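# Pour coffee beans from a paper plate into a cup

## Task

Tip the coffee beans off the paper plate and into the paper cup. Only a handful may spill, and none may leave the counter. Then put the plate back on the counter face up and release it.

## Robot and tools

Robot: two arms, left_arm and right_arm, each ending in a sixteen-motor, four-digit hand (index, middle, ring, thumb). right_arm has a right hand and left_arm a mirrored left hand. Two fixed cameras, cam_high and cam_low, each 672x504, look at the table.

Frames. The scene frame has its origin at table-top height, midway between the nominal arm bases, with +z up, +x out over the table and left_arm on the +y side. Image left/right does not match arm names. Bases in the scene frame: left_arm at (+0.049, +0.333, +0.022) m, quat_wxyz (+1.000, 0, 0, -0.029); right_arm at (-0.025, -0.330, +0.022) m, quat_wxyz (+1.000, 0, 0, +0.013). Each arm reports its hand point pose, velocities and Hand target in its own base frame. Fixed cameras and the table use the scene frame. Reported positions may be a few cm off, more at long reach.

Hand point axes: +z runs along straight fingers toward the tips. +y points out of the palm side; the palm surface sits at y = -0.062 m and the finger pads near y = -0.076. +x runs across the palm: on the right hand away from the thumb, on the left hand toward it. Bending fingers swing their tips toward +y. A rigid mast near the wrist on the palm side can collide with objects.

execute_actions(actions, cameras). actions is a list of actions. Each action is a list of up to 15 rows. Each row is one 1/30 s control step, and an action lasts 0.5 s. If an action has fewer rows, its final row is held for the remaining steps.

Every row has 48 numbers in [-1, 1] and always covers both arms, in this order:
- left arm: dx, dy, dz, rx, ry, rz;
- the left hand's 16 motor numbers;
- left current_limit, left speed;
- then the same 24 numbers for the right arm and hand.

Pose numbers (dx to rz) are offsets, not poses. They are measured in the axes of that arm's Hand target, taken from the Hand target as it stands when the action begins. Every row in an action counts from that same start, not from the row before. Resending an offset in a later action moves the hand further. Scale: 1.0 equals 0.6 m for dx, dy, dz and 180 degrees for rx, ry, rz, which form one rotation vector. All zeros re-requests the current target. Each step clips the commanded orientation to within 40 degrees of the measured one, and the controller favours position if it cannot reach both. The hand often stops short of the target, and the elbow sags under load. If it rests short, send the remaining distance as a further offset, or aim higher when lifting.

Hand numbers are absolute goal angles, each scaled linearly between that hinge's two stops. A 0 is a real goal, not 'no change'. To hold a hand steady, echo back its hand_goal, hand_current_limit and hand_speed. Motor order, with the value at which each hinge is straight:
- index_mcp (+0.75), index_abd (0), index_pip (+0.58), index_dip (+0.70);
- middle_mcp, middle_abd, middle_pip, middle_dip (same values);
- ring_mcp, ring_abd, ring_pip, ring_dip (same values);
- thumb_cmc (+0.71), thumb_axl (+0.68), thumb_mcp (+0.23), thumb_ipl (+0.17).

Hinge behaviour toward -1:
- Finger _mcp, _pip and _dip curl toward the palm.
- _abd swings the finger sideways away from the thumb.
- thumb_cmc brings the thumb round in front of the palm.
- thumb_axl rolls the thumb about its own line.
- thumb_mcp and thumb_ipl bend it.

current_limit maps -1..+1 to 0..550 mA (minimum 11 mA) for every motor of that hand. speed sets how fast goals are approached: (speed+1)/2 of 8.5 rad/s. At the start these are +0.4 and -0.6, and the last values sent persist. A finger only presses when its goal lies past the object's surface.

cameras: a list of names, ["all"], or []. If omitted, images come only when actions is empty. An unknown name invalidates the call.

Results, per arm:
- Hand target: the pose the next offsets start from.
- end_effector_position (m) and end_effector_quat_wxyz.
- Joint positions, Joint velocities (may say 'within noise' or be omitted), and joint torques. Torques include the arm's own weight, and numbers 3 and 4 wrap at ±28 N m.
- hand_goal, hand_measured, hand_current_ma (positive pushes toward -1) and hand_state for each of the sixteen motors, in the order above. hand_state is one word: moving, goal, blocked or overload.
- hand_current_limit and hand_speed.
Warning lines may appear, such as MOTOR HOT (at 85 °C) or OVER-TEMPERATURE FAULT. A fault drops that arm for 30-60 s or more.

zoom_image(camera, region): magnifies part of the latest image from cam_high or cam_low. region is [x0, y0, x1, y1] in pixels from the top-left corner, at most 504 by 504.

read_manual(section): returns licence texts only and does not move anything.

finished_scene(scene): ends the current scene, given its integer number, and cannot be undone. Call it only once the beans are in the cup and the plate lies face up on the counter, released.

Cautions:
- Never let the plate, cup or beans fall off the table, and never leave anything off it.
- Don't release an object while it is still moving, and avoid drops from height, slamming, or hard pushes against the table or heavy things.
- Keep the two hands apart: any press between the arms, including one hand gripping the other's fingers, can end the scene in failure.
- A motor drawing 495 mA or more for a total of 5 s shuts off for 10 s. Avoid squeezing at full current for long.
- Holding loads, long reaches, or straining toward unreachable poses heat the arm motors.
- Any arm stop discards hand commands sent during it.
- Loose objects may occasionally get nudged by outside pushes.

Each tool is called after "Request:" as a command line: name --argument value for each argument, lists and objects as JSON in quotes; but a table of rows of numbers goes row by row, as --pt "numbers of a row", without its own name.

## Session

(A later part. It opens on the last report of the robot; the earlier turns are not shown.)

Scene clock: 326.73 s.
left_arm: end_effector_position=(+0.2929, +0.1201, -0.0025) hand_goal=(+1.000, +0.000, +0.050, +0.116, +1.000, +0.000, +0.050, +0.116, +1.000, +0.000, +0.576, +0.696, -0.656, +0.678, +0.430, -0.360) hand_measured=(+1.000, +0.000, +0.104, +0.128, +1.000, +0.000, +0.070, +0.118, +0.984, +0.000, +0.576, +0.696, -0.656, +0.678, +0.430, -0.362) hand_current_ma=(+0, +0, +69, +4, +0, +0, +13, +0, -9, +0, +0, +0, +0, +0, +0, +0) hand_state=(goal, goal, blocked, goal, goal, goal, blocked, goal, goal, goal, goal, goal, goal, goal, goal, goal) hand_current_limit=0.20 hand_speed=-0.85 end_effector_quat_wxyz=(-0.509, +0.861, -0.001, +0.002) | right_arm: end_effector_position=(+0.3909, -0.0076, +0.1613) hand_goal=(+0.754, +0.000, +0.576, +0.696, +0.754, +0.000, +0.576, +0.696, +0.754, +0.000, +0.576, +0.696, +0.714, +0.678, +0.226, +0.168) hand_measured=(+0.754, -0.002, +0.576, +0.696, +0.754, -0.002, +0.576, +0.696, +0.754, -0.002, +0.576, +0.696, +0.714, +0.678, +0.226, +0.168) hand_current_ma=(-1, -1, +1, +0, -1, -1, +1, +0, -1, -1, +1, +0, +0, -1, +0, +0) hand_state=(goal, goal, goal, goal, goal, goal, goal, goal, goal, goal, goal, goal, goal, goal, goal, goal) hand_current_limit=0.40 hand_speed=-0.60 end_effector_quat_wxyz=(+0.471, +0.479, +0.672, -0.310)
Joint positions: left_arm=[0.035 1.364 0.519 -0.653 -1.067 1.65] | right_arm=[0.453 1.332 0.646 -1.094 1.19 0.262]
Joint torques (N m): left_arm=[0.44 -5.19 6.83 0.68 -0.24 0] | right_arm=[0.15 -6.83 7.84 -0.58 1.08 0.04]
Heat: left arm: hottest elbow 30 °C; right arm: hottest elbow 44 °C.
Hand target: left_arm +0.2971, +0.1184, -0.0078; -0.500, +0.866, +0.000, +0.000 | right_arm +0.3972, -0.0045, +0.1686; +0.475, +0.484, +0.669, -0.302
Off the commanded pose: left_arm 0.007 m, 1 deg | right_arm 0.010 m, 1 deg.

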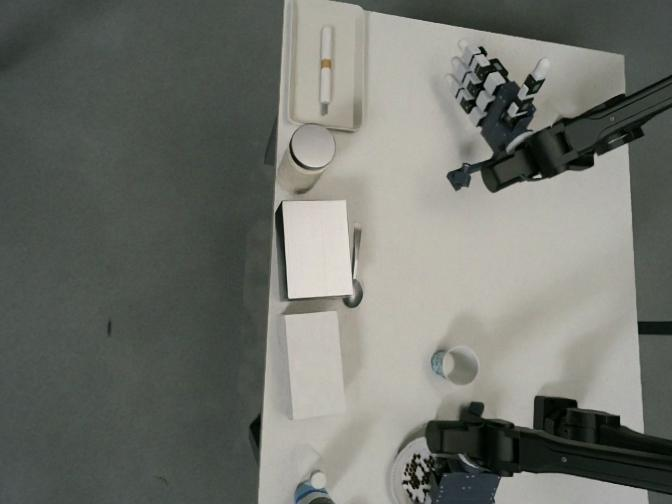

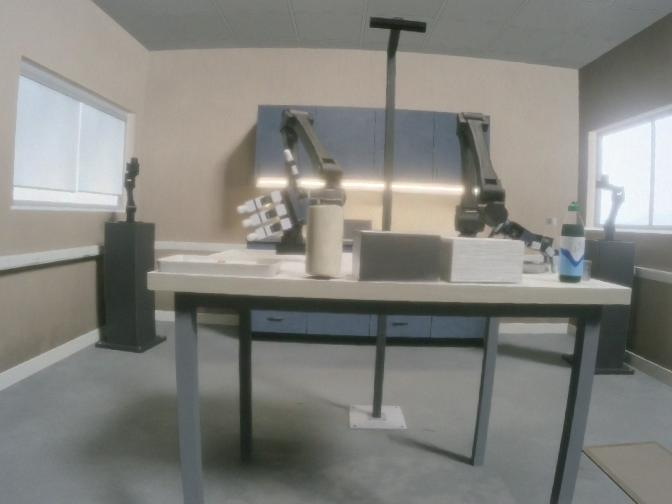

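Request:
execute_actions --actions '[[[0,-0.0087,-0.005,0,0,0,1,0,0.05,0.116,1,0,0.05,0.116,1,0,0.576,0.696,-0.657,0.677,0.43,-0.36,0.2,-0.85,0,0,0,0,0,0,0.754,0,0.576,0.696,0.754,0,0.576,0.696,0.754,0,0.576,0.696,0.714,0.678,0.226,0.168,0.4,-0.6]]]' --cameras '["cam_high","cam_low"]'

Request:
zoom_image --camera "cam_low" --region '[470, 210, 590, 300]'

Request:
zoom_image --camera "cam_high" --region '[380, 384, 500, 504]'

Scene clock: 340.57 s.
left_arm: end_effector_position=(+0.2929, +0.1201, -0.0025) hand_goal=(+1.000, +0.000, +0.050, +0.116, +1.000, +0.000, +0.050, +0.116, +1.000, +0.000, +0.576, +0.696, -0.656, +0.678, +0.430, -0.360) hand_measured=(+1.000, +0.000, +0.104, +0.128, +1.000, +0.000, +0.070, +0.118, +0.984, +0.000, +0.576, +0.696, -0.656, +0.678, +0.430, -0.362) hand_current_ma=(+0, +0, +69, +4, +0, +0, +13, +0, -9, +0, +0, +0, +0, +0, +0, +0) hand_state=(goal, goal, blocked, goal, goal, goal, blocked, goal, goal, goal, goal, goal, goal, goal, goal, goal) hand_current_limit=0.20 hand_speed=-0.85 end_effector_quat_wxyz=(-0.509, +0.861, -0.001, +0.002) | right_arm: end_effector_position=(+0.3909, -0.0076, +0.1613) hand_goal=(+0.754, +0.000, +0.576, +0.696, +0.754, +0.000, +0.576, +0.696, +0.754, +0.000, +0.576, +0.696, +0.714, +0.678, +0.226, +0.168) hand_measured=(+0.754, -0.002, +0.576, +0.696, +0.754, -0.002, +0.576, +0.696, +0.754, -0.002, +0.576, +0.696, +0.714, +0.678, +0.226, +0.168) hand_current_ma=(-1, -1, +1, +0, -1, -1, +1, +0, -1, -1, +1, +0, +0, -1, +0, +0) hand_state=(goal, goal, goal, goal, goal, goal, goal, goal, goal, goal, goal, goal, goal, goal, goal, goal) hand_current_limit=0.40 hand_speed=-0.60 end_effector_quat_wxyz=(+0.471, +0.479, +0.672, -0.310)
Joint positions: left_arm=[0.035 1.364 0.519 -0.653 -1.067 1.65] | right_arm=[0.453 1.332 0.646 -1.094 1.19 0.262]
Joint torques (N m): left_arm=[0.56 -6.36 7.34 -0.14 -0.26 0.03] | right_arm=[0.15 -6.77 7.86 -0.57 1.08 0.04]
Heat: left arm: hottest elbow 29 °C; right arm: hottest elbow 44 °C.
Hand target: left_arm +0.2971, +0.1184, -0.0018; -0.500, +0.866, +0.000, +0.000 | right_arm +0.3972, -0.0045, +0.1686; +0.475, +0.484, +0.669, -0.302
Off the commanded pose: left_arm 0.005 m, 1 deg | right_arm 0.010 m, 1 deg.

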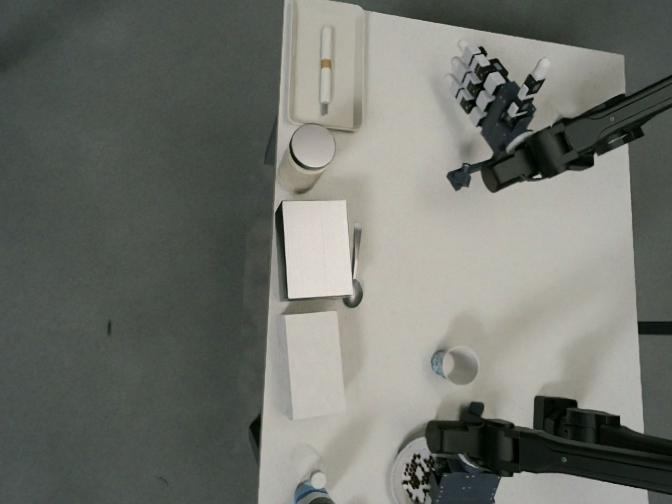

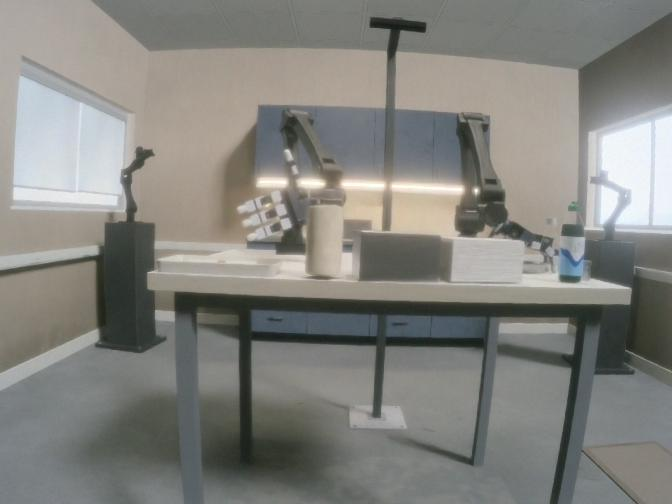

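Scaled by 4.200.

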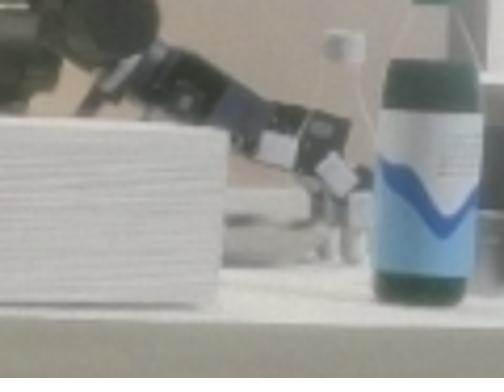

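Scaled by 4.200.

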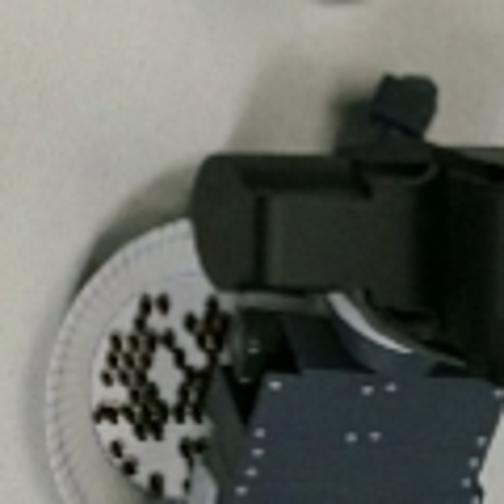

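Request:
execute_actions --actions '[[[0,-0.0072,-0.0042,0,0,0,1,0,0.05,0.116,1,0,0.05,0.116,1,0,0.576,0.696,-0.657,0.677,0.43,-0.36,0.2,-0.85,0,0,0,0,0,0,0.754,0,0.576,0.696,0.754,0,0.576,0.696,0.754,0,0.576,0.696,0.714,0.678,0.226,0.168,0.4,-0.6]]]' --cameras '["cam_high","cam_low"]'

Request:
zoom_image --camera "cam_low" --region '[470, 210, 590, 300]'

Scene clock: 347.67 s.
left_arm: end_effector_position=(+0.2916, +0.1198, -0.0011) hand_goal=(+1.000, +0.000, +0.050, +0.116, +1.000, +0.000, +0.050, +0.116, +1.000, +0.000, +0.576, +0.696, -0.656, +0.678, +0.430, -0.360) hand_measured=(+1.000, +0.004, +0.094, +0.128, +0.998, +0.000, +0.056, +0.118, +0.984, +0.000, +0.576, +0.696, -0.656, +0.678, +0.430, -0.362) hand_current_ma=(+0, +0, +48, +5, +0, +0, +1, +0, -9, +0, +0, +0, +0, +0, +0, +0) hand_state=(goal, goal, blocked, goal, goal, goal, goal, goal, goal, goal, goal, goal, goal, goal, goal, goal) hand_current_limit=0.20 hand_speed=-0.85 end_effector_quat_wxyz=(-0.508, +0.861, -0.003, -0.001) | right_arm: end_effector_position=(+0.3909, -0.0076, +0.1613) hand_goal=(+0.754, +0.000, +0.576, +0.696, +0.754, +0.000, +0.576, +0.696, +0.754, +0.000, +0.576, +0.696, +0.714, +0.678, +0.226, +0.168) hand_measured=(+0.754, -0.002, +0.576, +0.696, +0.754, -0.002, +0.576, +0.696, +0.754, -0.002, +0.576, +0.696, +0.714, +0.678, +0.226, +0.168) hand_current_ma=(-1, -1, +1, +0, -1, -1, +1, +0, -1, -1, +1, +0, +0, -1, +0, +0) hand_state=(goal, goal, goal, goal, goal, goal, goal, goal, goal, goal, goal, goal, goal, goal, goal, goal) hand_current_limit=0.40 hand_speed=-0.60 end_effector_quat_wxyz=(+0.471, +0.479, +0.672, -0.310)
Joint positions: left_arm=[0.035 1.361 0.523 -0.669 -1.066 1.649] | right_arm=[0.453 1.332 0.646 -1.094 1.19 0.262]
Joint torques (N m): left_arm=[0.44 -7.06 7.46 -0.32 -0.29 0.02] | right_arm=[0.21 -6.77 7.86 -0.58 1.08 0.04]
Heat: left arm: hottest elbow 29 °C; right arm: hottest elbow 44 °C.
Hand target: left_arm +0.2969, +0.1184, +0.0031; -0.500, +0.866, +0.000, +0.000 | right_arm +0.3972, -0.0045, +0.1686; +0.475, +0.484, +0.669, -0.302
Off the commanded pose: left_arm 0.007 m, 1 deg | right_arm 0.010 m, 1 deg.

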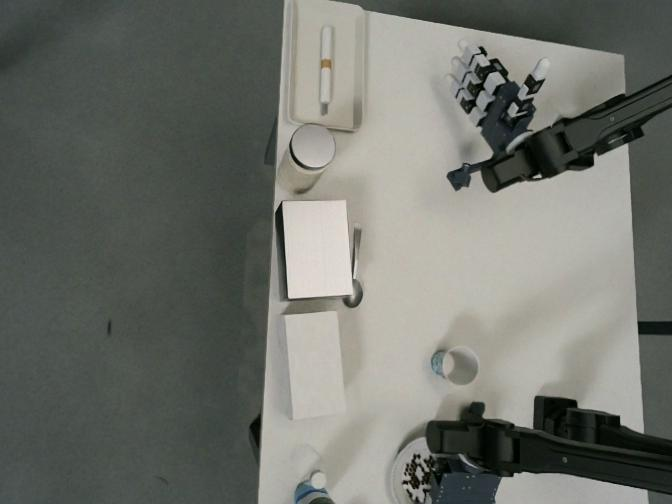

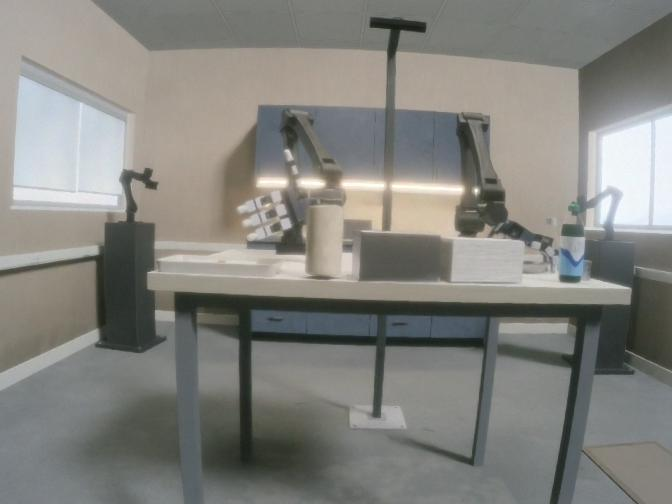

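Scaled by 4.200.

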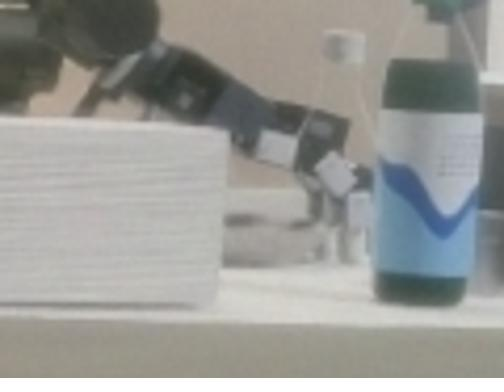

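Request:
execute_actions --actions '[[[0,0,0,0,0,0,1,0,0.17,0.116,1,0,0.17,0.116,1,0,0.576,0.696,-0.657,0.677,0.5,-0.38,0.3,-0.8,0,0,0,0,0,0,0.754,0,0.576,0.696,0.754,0,0.576,0.696,0.754,0,0.576,0.696,0.714,0.678,0.226,0.168,0.4,-0.6]],[[0.012,-0.001,0.001,0,0,0,1,0,0.17,0.116,1,0,0.17,0.116,1,0,0.576,0.696,-0.657,0.677,0.5,-0.38,0.2,-0.85,0,0,0,0,0,0,0.754,0,0.576,0.696,0.754,0,0.576,0.696,0.754,0,0.576,0.696,0.714,0.678,0.226,0.168,0.4,-0.6]],[[0,0,0,0,0,0,1,0,0.05,0.116,1,0,0.05,0.116,1,0,0.576,0.696,-0.657,0.677,0.43,-0.36,0.2,-0.85,0,0,0,0,0,0,0.754,0,0.576,0.696,0.754,0,0.576,0.696,0.754,0,0.576,0.696,0.714,0.678,0.226,0.168,0.4,-0.6]]]' --cameras '["cam_high","cam_low"]'

Request:
zoom_image --camera "cam_high" --region '[380, 384, 500, 504]'

Request:
zoom_image --camera "cam_low" --region '[470, 210, 590, 300]'

Scene clock: 356.97 s.
left_arm: end_effector_position=(+0.2942, +0.1189, +0.0005) hand_goal=(+1.000, +0.000, +0.050, +0.116, +1.000, +0.000, +0.050, +0.116, +1.000, +0.000, +0.576, +0.696, -0.656, +0.678, +0.430, -0.360) hand_measured=(+1.000, -0.008, +0.084, +0.122, +0.994, +0.000, +0.058, +0.116, +0.984, +0.000, +0.576, +0.696, -0.656, +0.678, +0.430, -0.362) hand_current_ma=(+0, -2, +30, +1, -2, +0, +2, +0, -9, +0, +0, +0, +0, +0, +0, +0) hand_state=(goal, goal, blocked, goal, goal, goal, goal, goal, goal, goal, goal, goal, goal, goal, goal, goal) hand_current_limit=0.20 hand_speed=-0.85 end_effector_quat_wxyz=(-0.505, +0.863, -0.002, +0.000) | right_arm: end_effector_position=(+0.3909, -0.0076, +0.1613) hand_goal=(+0.754, +0.000, +0.576, +0.696, +0.754, +0.000, +0.576, +0.696, +0.754, +0.000, +0.576, +0.696, +0.714, +0.678, +0.226, +0.168) hand_measured=(+0.754, -0.002, +0.576, +0.696, +0.754, -0.002, +0.576, +0.696, +0.754, -0.002, +0.576, +0.696, +0.714, +0.678, +0.226, +0.168) hand_current_ma=(-1, -1, +1, +0, -1, -1, +1, +0, -1, -1, +1, +0, +0, -1, +0, +0) hand_state=(goal, goal, goal, goal, goal, goal, goal, goal, goal, goal, goal, goal, goal, goal, goal, goal) hand_current_limit=0.40 hand_speed=-0.60 end_effector_quat_wxyz=(+0.471, +0.479, +0.672, -0.310)
Joint positions: left_arm=[0.036 1.359 0.531 -0.676 -1.058 1.649] | right_arm=[0.453 1.332 0.646 -1.094 1.19 0.262]
Joint torques (N m): left_arm=[0.67 -5.54 8.44 0.09 -0.58 0.05] | right_arm=[0.21 -6.83 7.84 -0.58 1.08 0.04]
Heat: left arm: hottest elbow 30 °C; right arm: hottest elbow 44 °C.
Hand target: left_arm +0.3040, +0.1192, +0.0032; -0.500, +0.866, +0.000, +0.000 | right_arm +0.3972, -0.0045, +0.1686; +0.475, +0.484, +0.669, -0.302
Off the commanded pose: left_arm 0.010 m, 1 deg | right_arm 0.010 m, 1 deg.

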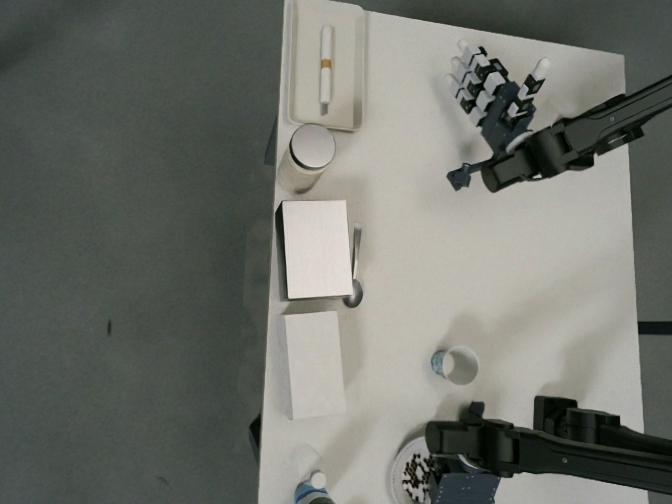

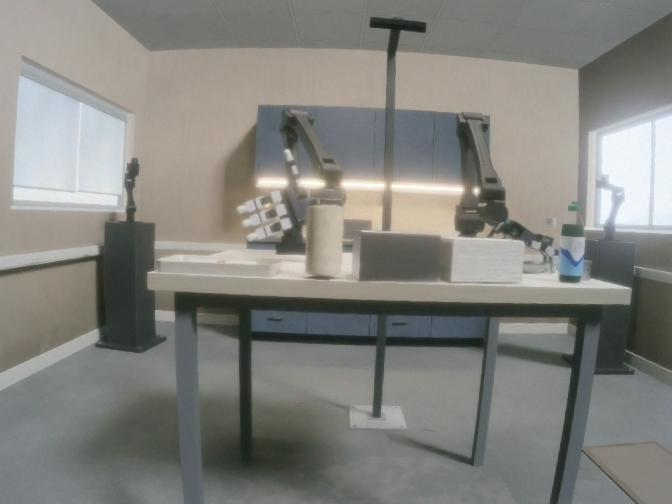

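Scaled by 4.200.

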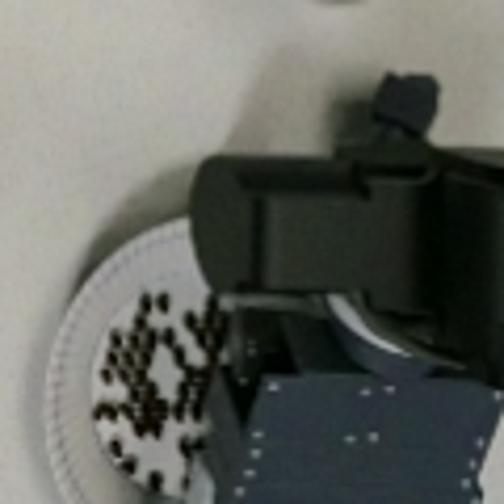

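Scaled by 4.200.

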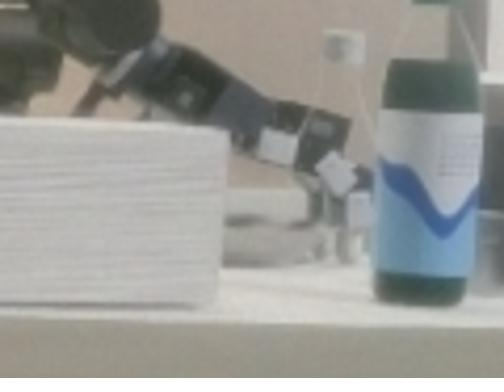

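Request:
execute_actions --actions '[[[0,0,0,0,0,0,1,0,0.0,0.11,1,0,0.0,0.11,1,0,0.576,0.696,-0.657,0.677,0.36,-0.36,0.2,-0.85,0,0,0,0,0,0,0.754,0,0.576,0.696,0.754,0,0.576,0.696,0.754,0,0.576,0.696,0.714,0.678,0.226,0.168,0.4,-0.6]],[[0,0,0,0,0,0,1,0,-0.03,0.1,1,0,-0.03,0.1,1,0,0.576,0.696,-0.657,0.677,0.36,-0.36,0.1,-0.85,0,0,0,0,0,0,0.754,0,0.576,0.696,0.754,0,0.576,0.696,0.754,0,0.576,0.696,0.714,0.678,0.226,0.168,0.4,-0.6]]]' --cameras '["cam_high","cam_low"]'

Request:
zoom_image --camera "cam_high" --region '[380, 384, 500, 504]'

Request:
zoom_image --camera "cam_low" --region '[470, 210, 590, 300]'

Scene clock: 368.27 s.
left_arm: end_effector_position=(+0.2952, +0.1193, +0.0013) hand_goal=(+1.000, +0.000, -0.030, +0.100, +1.000, +0.000, -0.030, +0.100, +1.000, +0.000, +0.576, +0.696, -0.656, +0.678, +0.360, -0.360) hand_measured=(+1.000, -0.008, +0.044, +0.122, +1.000, +0.000, -0.008, +0.106, +0.984, +0.000, +0.576, +0.696, -0.658, +0.678, +0.410, -0.346) hand_current_ma=(+0, -2, +119, +15, +0, +0, +14, +2, -9, +0, +0, +0, +0, +0, +91, +12) hand_state=(goal, goal, blocked, blocked, goal, goal, blocked, goal, goal, goal, goal, goal, goal, goal, blocked, goal) hand_current_limit=0.10 hand_speed=-0.85 end_effector_quat_wxyz=(-0.506, +0.863, -0.001, +0.000) | right_arm: end_effector_position=(+0.3909, -0.0076, +0.1613) hand_goal=(+0.754, +0.000, +0.576, +0.696, +0.754, +0.000, +0.576, +0.696, +0.754, +0.000, +0.576, +0.696, +0.714, +0.678, +0.226, +0.168) hand_measured=(+0.754, -0.002, +0.576, +0.696, +0.754, -0.002, +0.576, +0.696, +0.754, -0.002, +0.576, +0.696, +0.714, +0.678, +0.226, +0.168) hand_current_ma=(-1, -1, +1, +0, -1, -1, +1, +0, -1, -1, +1, +0, +0, -1, +0, +0) hand_state=(goal, goal, goal, goal, goal, goal, goal, goal, goal, goal, goal, goal, goal, goal, goal, goal) hand_current_limit=0.40 hand_speed=-0.60 end_effector_quat_wxyz=(+0.471, +0.479, +0.672, -0.310)
Joint positions: left_arm=[0.036 1.359 0.533 -0.676 -1.06 1.649] | right_arm=[0.453 1.332 0.646 -1.094 1.19 0.262]
Joint torques (N m): left_arm=[0.32 -5.89 8.28 0.09 -0.5 0.06] | right_arm=[0.21 -6.77 7.86 -0.58 1.08 0.04]
Heat: left arm: hottest elbow 30 °C; right arm: hottest elbow 44 °C.
Hand target: left_arm +0.3041, +0.1192, +0.0033; -0.500, +0.866, +0.000, +0.000 | right_arm +0.3972, -0.0045, +0.1686; +0.475, +0.484, +0.669, -0.302
Off the commanded pose: left_arm 0.009 m, 1 deg | right_arm 0.010 m, 1 deg.

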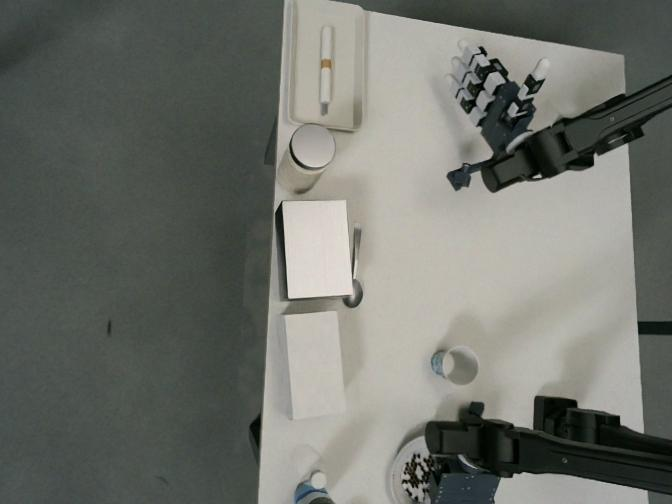

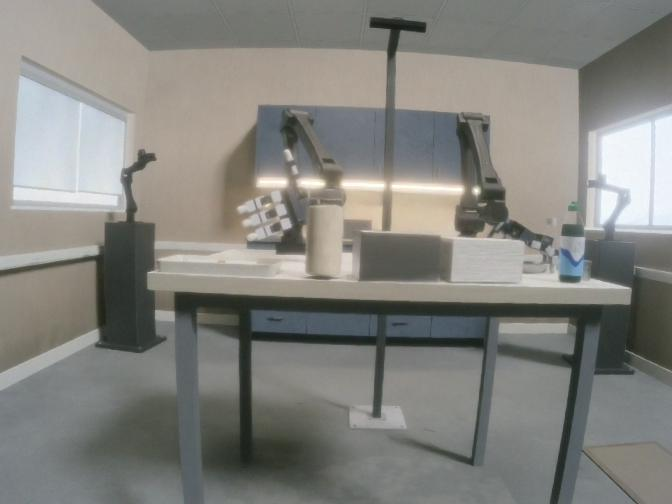

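Scaled by 4.200.

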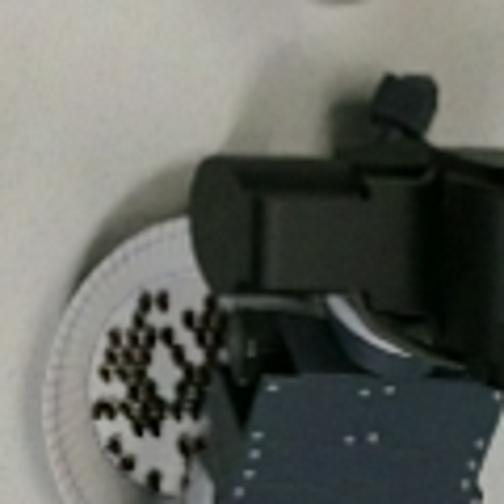

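Scaled by 4.200.

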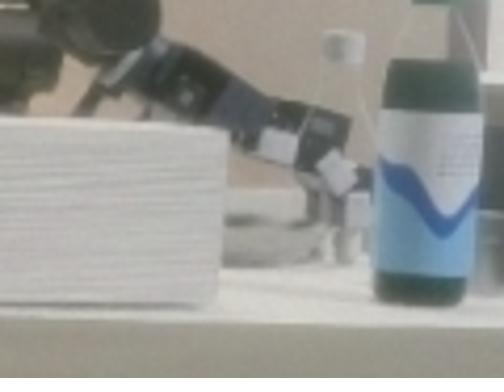

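Request:
execute_actions --actions '[[[0,0,0,0,0,0,1,0,0.17,0.116,1,0,0.17,0.116,1,0,0.576,0.696,-0.657,0.677,0.5,-0.38,0.3,-0.8,0,0,0,0,0,0,0.754,0,0.576,0.696,0.754,0,0.576,0.696,0.754,0,0.576,0.696,0.714,0.678,0.226,0.168,0.4,-0.6]],[[0.015,0.0,0.0,0,0,0,1,0,0.17,0.116,1,0,0.17,0.116,1,0,0.576,0.696,-0.657,0.677,0.5,-0.38,0.2,-0.85,0,0,0,0,0,0,0.754,0,0.576,0.696,0.754,0,0.576,0.696,0.754,0,0.576,0.696,0.714,0.678,0.226,0.168,0.4,-0.6]]]' --cameras '["cam_high"]'

Request:
zoom_image --camera "cam_high" --region '[380, 384, 500, 504]'

Scene clock: 379.67 s.
left_arm: end_effector_position=(+0.3028, +0.1179, +0.0007) hand_goal=(+1.000, +0.000, +0.170, +0.116, +1.000, +0.000, +0.170, +0.116, +1.000, +0.000, +0.576, +0.696, -0.656, +0.678, +0.500, -0.380) hand_measured=(+0.994, -0.002, +0.164, +0.114, +0.992, +0.000, +0.164, +0.114, +0.984, +0.000, +0.576, +0.696, -0.658, +0.678, +0.492, -0.378) hand_current_ma=(-2, +0, -1, +0, -3, +0, -1, +0, -9, +0, +0, +0, +0, +0, -3, +0) hand_state=(goal, goal, goal, goal, goal, goal, goal, goal, goal, goal, goal, goal, goal, goal, goal, goal) hand_current_limit=0.20 hand_speed=-0.85 end_effector_quat_wxyz=(-0.502, +0.865, -0.001, +0.001) | right_arm: end_effector_position=(+0.3909, -0.0076, +0.1613) hand_goal=(+0.754, +0.000, +0.576, +0.696, +0.754, +0.000, +0.576, +0.696, +0.754, +0.000, +0.576, +0.696, +0.714, +0.678, +0.226, +0.168) hand_measured=(+0.754, -0.002, +0.576, +0.696, +0.754, -0.002, +0.576, +0.696, +0.754, -0.002, +0.576, +0.696, +0.714, +0.678, +0.226, +0.168) hand_current_ma=(-1, -1, +1, +0, -1, -1, +1, +0, -1, -1, +1, +0, +0, -1, +0, +0) hand_state=(goal, goal, goal, goal, goal, goal, goal, goal, goal, goal, goal, goal, goal, goal, goal, goal) hand_current_limit=0.40 hand_speed=-0.60 end_effector_quat_wxyz=(+0.471, +0.479, +0.672, -0.310)
Joint positions: left_arm=[0.036 1.377 0.552 -0.676 -1.05 1.649] | right_arm=[0.453 1.332 0.646 -1.094 1.19 0.262]
Joint torques (N m): left_arm=[0.32 -5.6 8.64 0.01 -0.88 0.05] | right_arm=[0.21 -6.77 7.86 -0.58 1.08 0.04]
Heat: left arm: hottest elbow 31 °C; right arm: hottest elbow 44 °C.
Hand target: left_arm +0.3131, +0.1193, +0.0033; -0.500, +0.866, +0.000, +0.000 | right_arm +0.3972, -0.0045, +0.1686; +0.475, +0.484, +0.669, -0.302
Off the commanded pose: left_arm 0.011 m, 0 deg | right_arm 0.010 m, 1 deg.
Images, in order (width x height): cam_high 672x504.

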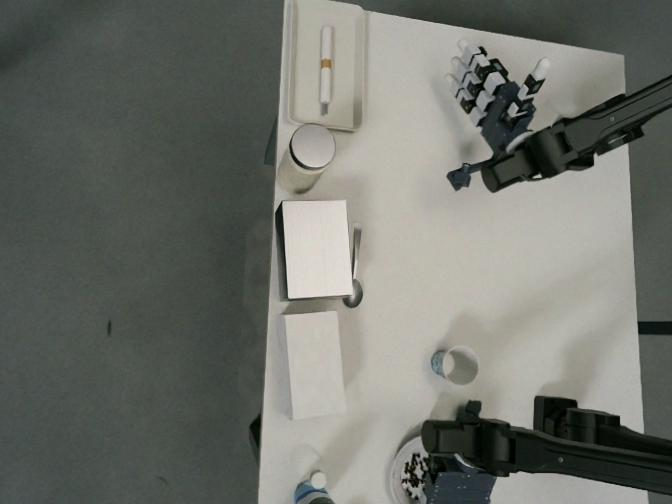

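Scaled by 4.200.

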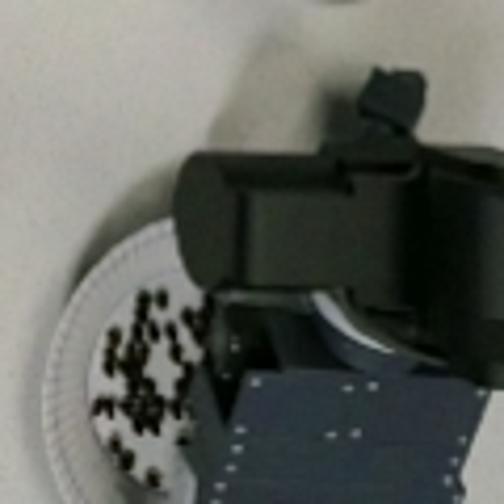

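Request:
execute_actions --actions '[[[0,0,0,0,0,0,1,0,0.05,0.116,1,0,0.05,0.116,1,0,0.576,0.696,-0.657,0.677,0.43,-0.36,0.2,-0.85,0,0,0,0,0,0,0.754,0,0.576,0.696,0.754,0,0.576,0.696,0.754,0,0.576,0.696,0.714,0.678,0.226,0.168,0.4,-0.6]],[[0,0,0,0,0,0,1,0,0.0,0.11,1,0,0.0,0.11,1,0,0.576,0.696,-0.657,0.677,0.36,-0.36,0.2,-0.85,0,0,0,0,0,0,0.754,0,0.576,0.696,0.754,0,0.576,0.696,0.754,0,0.576,0.696,0.714,0.678,0.226,0.168,0.4,-0.6]],[[0,0,0,0,0,0,1,0,-0.07,0.09,1,0,-0.07,0.09,1,0,0.576,0.696,-0.657,0.677,0.36,-0.36,0.1,-0.85,0,0,0,0,0,0,0.754,0,0.576,0.696,0.754,0,0.576,0.696,0.754,0,0.576,0.696,0.714,0.678,0.226,0.168,0.4,-0.6]]]' --cameras '["cam_high","cam_low"]'

Request:
zoom_image --camera "cam_high" --region '[380, 384, 500, 504]'

Request:
zoom_image --camera "cam_low" --region '[470, 210, 590, 300]'

Scene clock: 391.17 s.
left_arm: end_effector_position=(+0.3051, +0.1192, +0.0028) hand_goal=(+1.000, +0.000, -0.070, +0.090, +1.000, +0.000, -0.070, +0.090, +1.000, +0.000, +0.576, +0.696, -0.656, +0.678, +0.360, -0.360) hand_measured=(+1.000, -0.002, +0.004, +0.114, +1.000, +0.000, -0.016, +0.112, +0.984, +0.000, +0.576, +0.696, -0.650, +0.678, +0.410, -0.332) hand_current_ma=(+0, +0, +118, +18, +0, +0, +66, +15, -9, +0, +0, +0, +2, +0, +94, +36) hand_state=(goal, goal, blocked, blocked, goal, goal, blocked, blocked, goal, goal, goal, goal, goal, goal, blocked, blocked) hand_current_limit=0.10 hand_speed=-0.85 end_effector_quat_wxyz=(-0.505, +0.863, +0.000, +0.003) | right_arm: end_effector_position=(+0.3909, -0.0076, +0.1613) hand_goal=(+0.754, +0.000, +0.576, +0.696, +0.754, +0.000, +0.576, +0.696, +0.754, +0.000, +0.576, +0.696, +0.714, +0.678, +0.226, +0.168) hand_measured=(+0.754, -0.002, +0.576, +0.696, +0.754, -0.002, +0.576, +0.696, +0.754, -0.002, +0.576, +0.696, +0.714, +0.678, +0.226, +0.168) hand_current_ma=(-1, -1, +1, +0, -1, -1, +1, +0, -1, -1, +1, +0, +0, -1, +0, +0) hand_state=(goal, goal, goal, goal, goal, goal, goal, goal, goal, goal, goal, goal, goal, goal, goal, goal) hand_current_limit=0.40 hand_speed=-0.60 end_effector_quat_wxyz=(+0.471, +0.479, +0.672, -0.310)
Joint positions: left_arm=[0.036 1.377 0.556 -0.676 -1.057 1.649] | right_arm=[0.453 1.332 0.646 -1.094 1.19 0.262]
Joint torques (N m): left_arm=[0.5 -5.71 8.28 0.06 -0.58 0.03] | right_arm=[0.15 -6.77 7.84 -0.58 1.08 0.04]
Heat: left arm: hottest elbow 30 °C; right arm: hottest elbow 44 °C.
Hand target: left_arm +0.3132, +0.1192, +0.0033; -0.500, +0.866, +0.000, +0.000 | right_arm +0.3972, -0.0045, +0.1686; +0.475, +0.484, +0.669, -0.302
Off the commanded pose: left_arm 0.008 m, 1 deg | right_arm 0.010 m, 1 deg.

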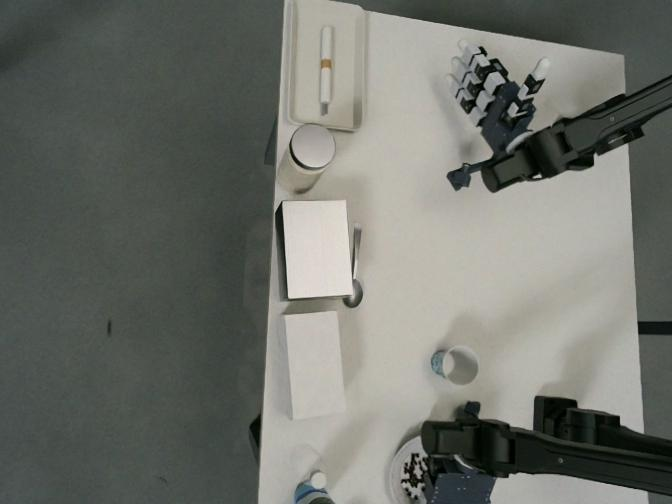

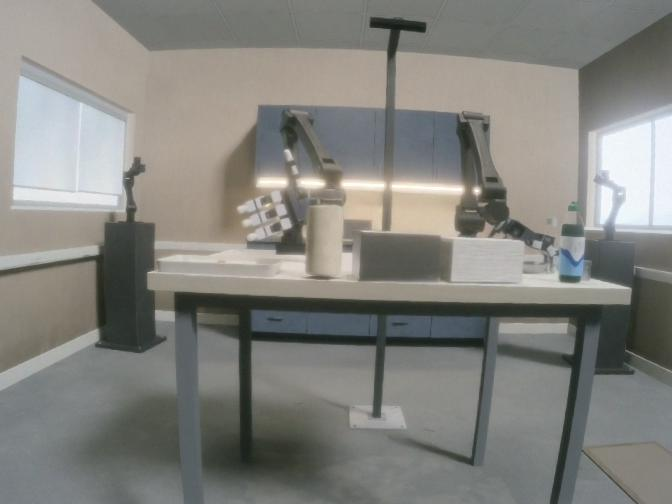

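Scaled by 4.200.

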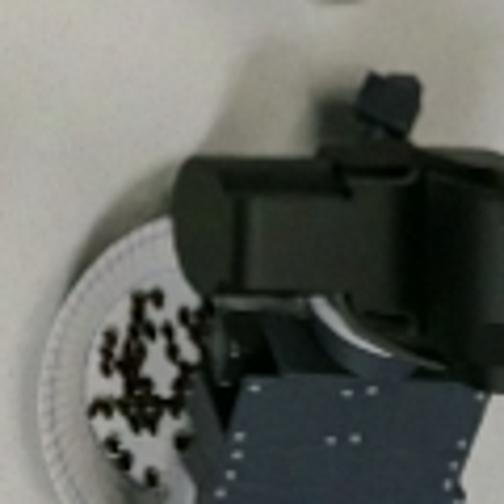

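Scaled by 4.200.

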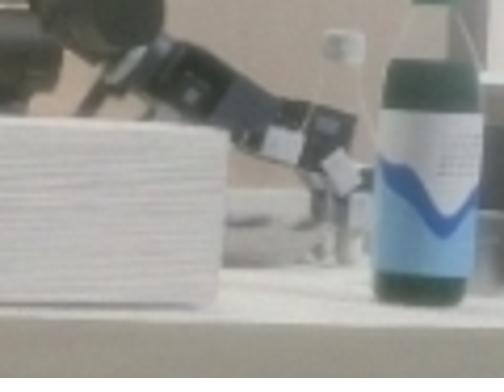

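Request:
execute_actions --actions '[[[0,0,0,0,0,0,1,0,-0.09,0.085,1,0,-0.09,0.085,1,0,0.576,0.696,-0.657,0.677,0.33,-0.37,0.1,-0.85,0,0,0,0,0,0,0.754,0,0.576,0.696,0.754,0,0.576,0.696,0.754,0,0.576,0.696,0.714,0.678,0.226,0.168,0.4,-0.6]],[[0,-0.0361,-0.0208,0,0,0,1,0,-0.09,0.085,1,0,-0.09,0.085,1,0,0.576,0.696,-0.657,0.677,0.33,-0.37,0.1,-0.85,0,0,0,0,0,0,0.754,0,0.576,0.696,0.754,0,0.576,0.696,0.754,0,0.576,0.696,0.714,0.678,0.226,0.168,0.4,-0.6]]]' --cameras '["cam_high","cam_low"]'

Request:
zoom_image --camera "cam_high" --region '[380, 384, 500, 504]'

Request:
zoom_image --camera "cam_low" --region '[470, 210, 590, 300]'

Scene clock: 398.53 s.
left_arm: end_effector_position=(+0.2990, +0.1177, +0.0150) hand_goal=(+1.000, +0.000, -0.090, +0.086, +1.000, +0.000, -0.090, +0.086, +1.000, +0.000, +0.576, +0.696, -0.656, +0.678, +0.330, -0.370) hand_measured=(+1.000, -0.002, -0.018, +0.114, +1.000, +0.000, -0.034, +0.112, +0.984, +0.000, +0.576, +0.696, -0.648, +0.678, +0.410, -0.328) hand_current_ma=(+0, +0, +112, +23, +0, +0, +73, +20, -9, +0, +0, +0, +3, +0, +212, +73) hand_state=(goal, goal, blocked, blocked, goal, goal, blocked, blocked, goal, goal, goal, goal, goal, goal, blocked, blocked) hand_current_limit=0.10 hand_speed=-0.85 end_effector_quat_wxyz=(-0.501, +0.865, -0.010, -0.013) | right_arm: end_effector_position=(+0.3909, -0.0076, +0.1613) hand_goal=(+0.754, +0.000, +0.576, +0.696, +0.754, +0.000, +0.576, +0.696, +0.754, +0.000, +0.576, +0.696, +0.714, +0.678, +0.226, +0.168) hand_measured=(+0.754, -0.002, +0.576, +0.696, +0.754, -0.002, +0.576, +0.696, +0.754, -0.002, +0.576, +0.696, +0.714, +0.678, +0.226, +0.168) hand_current_ma=(-1, -1, +1, +0, -1, -1, +1, +0, -1, -1, +1, +0, +0, -1, +0, +0) hand_state=(goal, goal, goal, goal, goal, goal, goal, goal, goal, goal, goal, goal, goal, goal, goal, goal) hand_current_limit=0.40 hand_speed=-0.60 end_effector_quat_wxyz=(+0.471, +0.479, +0.672, -0.310)
Joint positions: left_arm=[0.036 1.345 0.578 -0.767 -1.049 1.65] | right_arm=[0.453 1.332 0.646 -1.094 1.19 0.262]
Joint torques (N m): left_arm=[0.44 -7.82 9.16 -0.16 -0.89 0.04] | right_arm=[0.15 -6.77 7.86 -0.57 1.08 0.04]
Heat: left arm: hottest elbow 31 °C; right arm: hottest elbow 44 °C.
Hand target: left_arm +0.3131, +0.1192, +0.0283; -0.500, +0.866, +0.000, +0.000 | right_arm +0.3972, -0.0045, +0.1686; +0.475, +0.484, +0.669, -0.302
Off the commanded pose: left_arm 0.020 m, 2 deg | right_arm 0.010 m, 1 deg.

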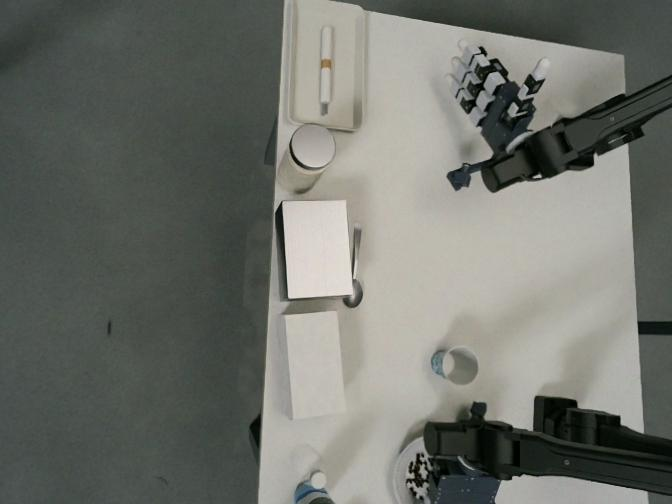

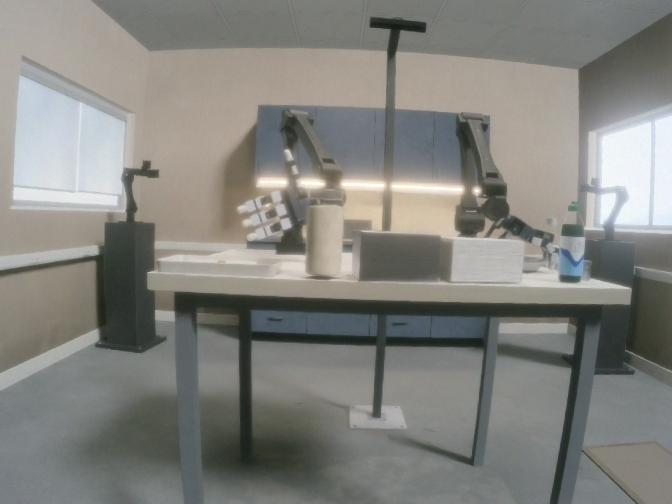

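Scaled by 4.200.

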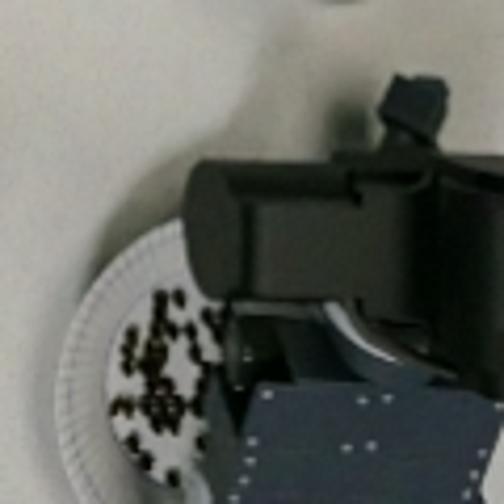

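Scaled by 4.200.

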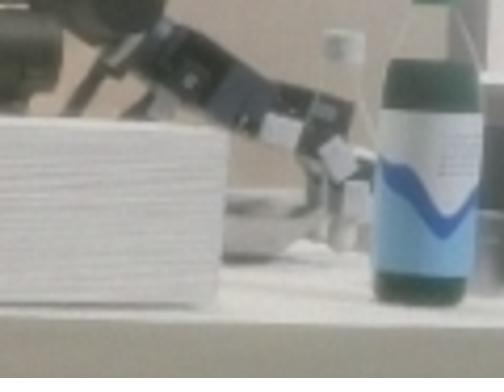

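Request:
execute_actions --actions '[[[0,-0.0433,-0.025,0,0,0,1,0,-0.09,0.085,1,0,-0.09,0.085,1,0,0.576,0.696,-0.657,0.677,0.33,-0.37,0.1,-0.85,0,0,0,0,0,0,0.754,0,0.576,0.696,0.754,0,0.576,0.696,0.754,0,0.576,0.696,0.714,0.678,0.226,0.168,0.4,-0.6]]]' --cameras '["cam_high","cam_low"]'

Request:
zoom_image --camera "cam_high" --region '[380, 384, 500, 504]'

Request:
zoom_image --camera "cam_low" --region '[470, 190, 590, 280]'

Scene clock: 407.00 s.
left_arm: end_effector_position=(+0.3011, +0.1175, +0.0459) hand_goal=(+1.000, +0.000, -0.090, +0.086, +1.000, +0.000, -0.090, +0.086, +1.000, +0.000, +0.576, +0.696, -0.656, +0.678, +0.330, -0.370) hand_measured=(+1.000, -0.002, -0.018, +0.114, +1.000, +0.000, -0.034, +0.112, +0.984, +0.000, +0.576, +0.696, -0.648, +0.678, +0.410, -0.328) hand_current_ma=(+0, +0, +111, +23, +0, +0, +73, +20, -9, +0, +0, +0, +3, +0, +212, +74) hand_state=(goal, goal, blocked, blocked, goal, goal, blocked, blocked, goal, goal, goal, goal, goal, goal, blocked, blocked) hand_current_limit=0.10 hand_speed=-0.85 end_effector_quat_wxyz=(-0.500, +0.866, -0.009, -0.010) | right_arm: end_effector_position=(+0.3909, -0.0076, +0.1613) hand_goal=(+0.754, +0.000, +0.576, +0.696, +0.754, +0.000, +0.576, +0.696, +0.754, +0.000, +0.576, +0.696, +0.714, +0.678, +0.226, +0.168) hand_measured=(+0.754, -0.002, +0.576, +0.696, +0.754, -0.002, +0.576, +0.696, +0.754, -0.002, +0.576, +0.696, +0.714, +0.678, +0.226, +0.168) hand_current_ma=(-1, -1, +1, +0, -1, -1, +1, +0, -1, -1, +1, +0, +0, -1, +0, +0) hand_state=(goal, goal, goal, goal, goal, goal, goal, goal, goal, goal, goal, goal, goal, goal, goal, goal) hand_current_limit=0.40 hand_speed=-0.60 end_effector_quat_wxyz=(+0.471, +0.479, +0.672, -0.310)
Joint positions: left_arm=[0.036 1.272 0.62 -0.875 -1.047 1.652] | right_arm=[0.453 1.332 0.646 -1.094 1.19 0.262]
Joint torques (N m): left_arm=[0.38 -7 9.8 -0.12 -0.95 0.01] | right_arm=[0.15 -6.83 7.84 -0.57 1.08 0.04]
Heat: left arm: hottest elbow 31 °C; right arm: hottest elbow 44 °C.
Hand target: left_arm +0.3133, +0.1193, +0.0584; -0.500, +0.866, +0.000, +0.000 | right_arm +0.3972, -0.0045, +0.1686; +0.475, +0.484, +0.669, -0.302
Off the commanded pose: left_arm 0.017 m, 2 deg | right_arm 0.010 m, 1 deg.

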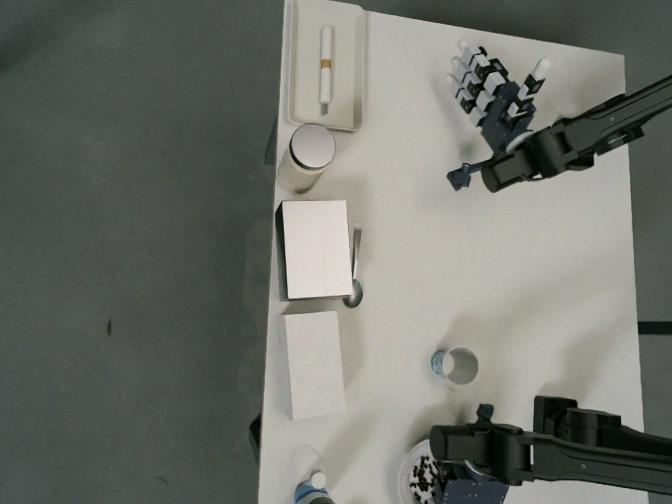

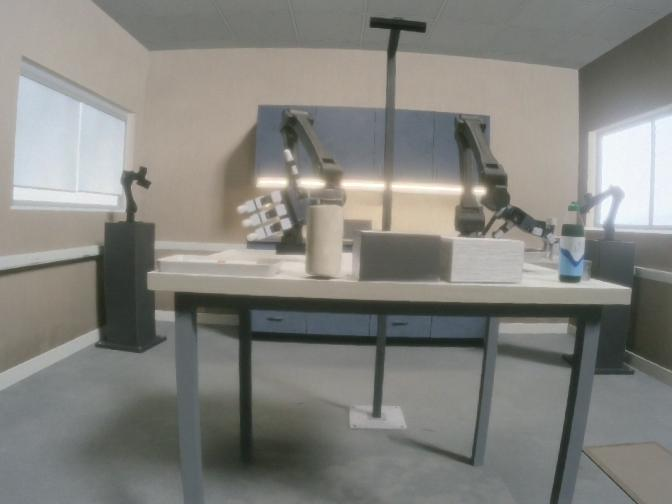

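Scaled by 4.200.

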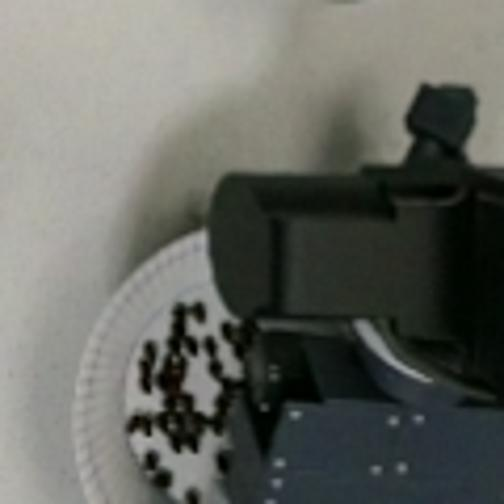

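Scaled by 4.200.

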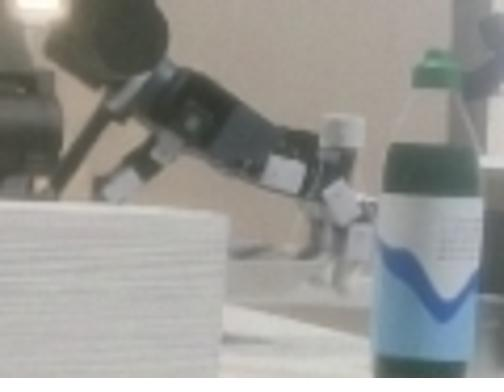

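Request:
execute_actions --actions '[[[0,-0.0505,-0.0292,0,0,0,1,0,-0.09,0.085,1,0,-0.09,0.085,1,0,0.576,0.696,-0.657,0.677,0.33,-0.37,0.1,-0.85,0,0,0,0,0,0,0.754,0,0.576,0.696,0.754,0,0.576,0.696,0.754,0,0.576,0.696,0.714,0.678,0.226,0.168,0.4,-0.6]],[[0,-0.0505,-0.0292,0,0,0,1,0,-0.09,0.085,1,0,-0.09,0.085,1,0,0.576,0.696,-0.657,0.677,0.33,-0.37,0.1,-0.85,0,0,0,0,0,0,0.754,0,0.576,0.696,0.754,0,0.576,0.696,0.754,0,0.576,0.696,0.714,0.678,0.226,0.168,0.4,-0.6]],[[0,-0.0433,-0.025,0,0,0,1,0,-0.09,0.085,1,0,-0.09,0.085,1,0,0.576,0.696,-0.657,0.677,0.33,-0.37,0.1,-0.85,0,0,0,0,0,0,0.754,0,0.576,0.696,0.754,0,0.576,0.696,0.754,0,0.576,0.696,0.714,0.678,0.226,0.168,0.4,-0.6]]]' --cameras '["cam_high","cam_low"]'

Request:
zoom_image --camera "cam_high" --region '[390, 344, 550, 504]'

Request:
zoom_image --camera "cam_low" --region '[470, 160, 590, 250]'

Scene clock: 421.60 s.
left_arm: end_effector_position=(+0.3022, +0.1174, +0.1412) hand_goal=(+1.000, +0.000, -0.090, +0.086, +1.000, +0.000, -0.090, +0.086, +1.000, +0.000, +0.576, +0.696, -0.656, +0.678, +0.330, -0.370) hand_measured=(+1.000, -0.002, -0.018, +0.114, +1.000, +0.000, -0.034, +0.112, +0.984, +0.000, +0.576, +0.696, -0.648, +0.678, +0.410, -0.328) hand_current_ma=(+0, +0, +111, +23, +0, +0, +73, +20, -9, +0, +0, +0, +3, +0, +212, +74) hand_state=(goal, goal, blocked, blocked, goal, goal, blocked, blocked, goal, goal, goal, goal, goal, goal, blocked, blocked) hand_current_limit=0.10 hand_speed=-0.85 end_effector_quat_wxyz=(-0.500, +0.866, -0.012, -0.014) | right_arm: end_effector_position=(+0.3909, -0.0076, +0.1613) hand_goal=(+0.754, +0.000, +0.576, +0.696, +0.754, +0.000, +0.576, +0.696, +0.754, +0.000, +0.576, +0.696, +0.714, +0.678, +0.226, +0.168) hand_measured=(+0.754, -0.002, +0.576, +0.696, +0.754, -0.002, +0.576, +0.696, +0.754, -0.002, +0.576, +0.696, +0.714, +0.678, +0.226, +0.168) hand_current_ma=(-1, -1, +1, +0, -1, -1, +1, +0, -1, -1, +1, +0, +0, -1, +0, +0) hand_state=(goal, goal, goal, goal, goal, goal, goal, goal, goal, goal, goal, goal, goal, goal, goal, goal) hand_current_limit=0.40 hand_speed=-0.60 end_effector_quat_wxyz=(+0.471, +0.479, +0.672, -0.310)
Joint positions: left_arm=[0.036 1.129 0.794 -1.199 -1.047 1.656] | right_arm=[0.453 1.332 0.646 -1.094 1.19 0.262]
Joint torques (N m): left_arm=[0.26 -6.53 11.73 -0.09 -0.96 -0.01] | right_arm=[0.21 -6.77 7.84 -0.58 1.08 0.04]
Heat: left arm: hottest elbow 31 °C; right arm: hottest elbow 44 °C.
Hand target: left_arm +0.3131, +0.1192, +0.1583; -0.500, +0.866, +0.000, +0.000 | right_arm +0.3972, -0.0045, +0.1686; +0.475, +0.484, +0.669, -0.302
Off the commanded pose: left_arm 0.020 m, 2 deg | right_arm 0.010 m, 1 deg.

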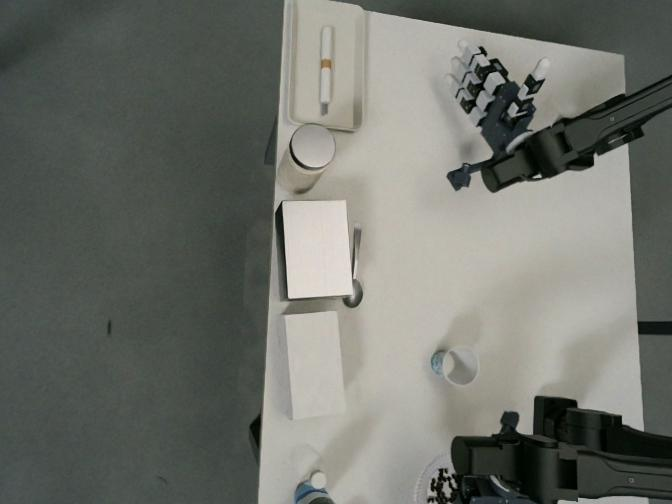

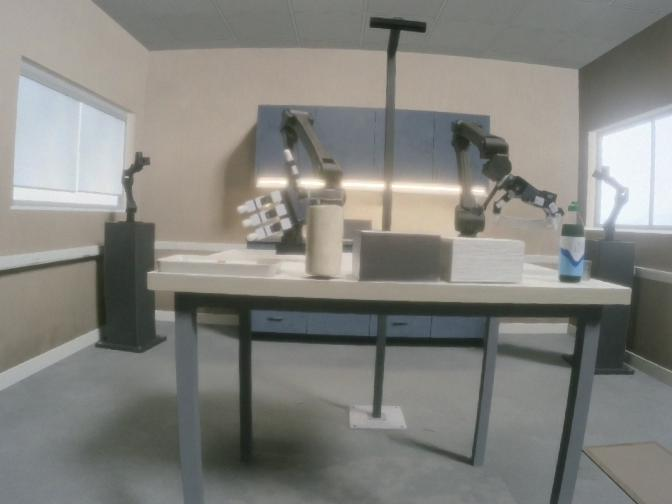

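Scaled by 3.150.

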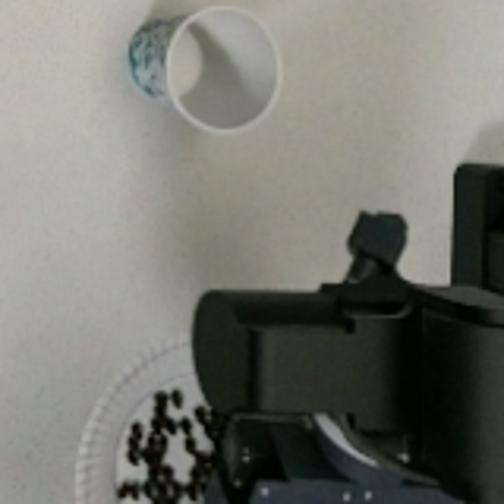

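Scaled by 4.200.

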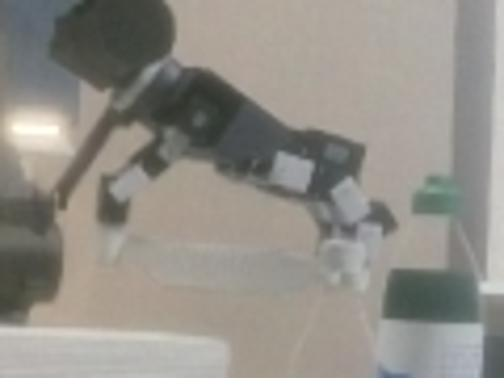

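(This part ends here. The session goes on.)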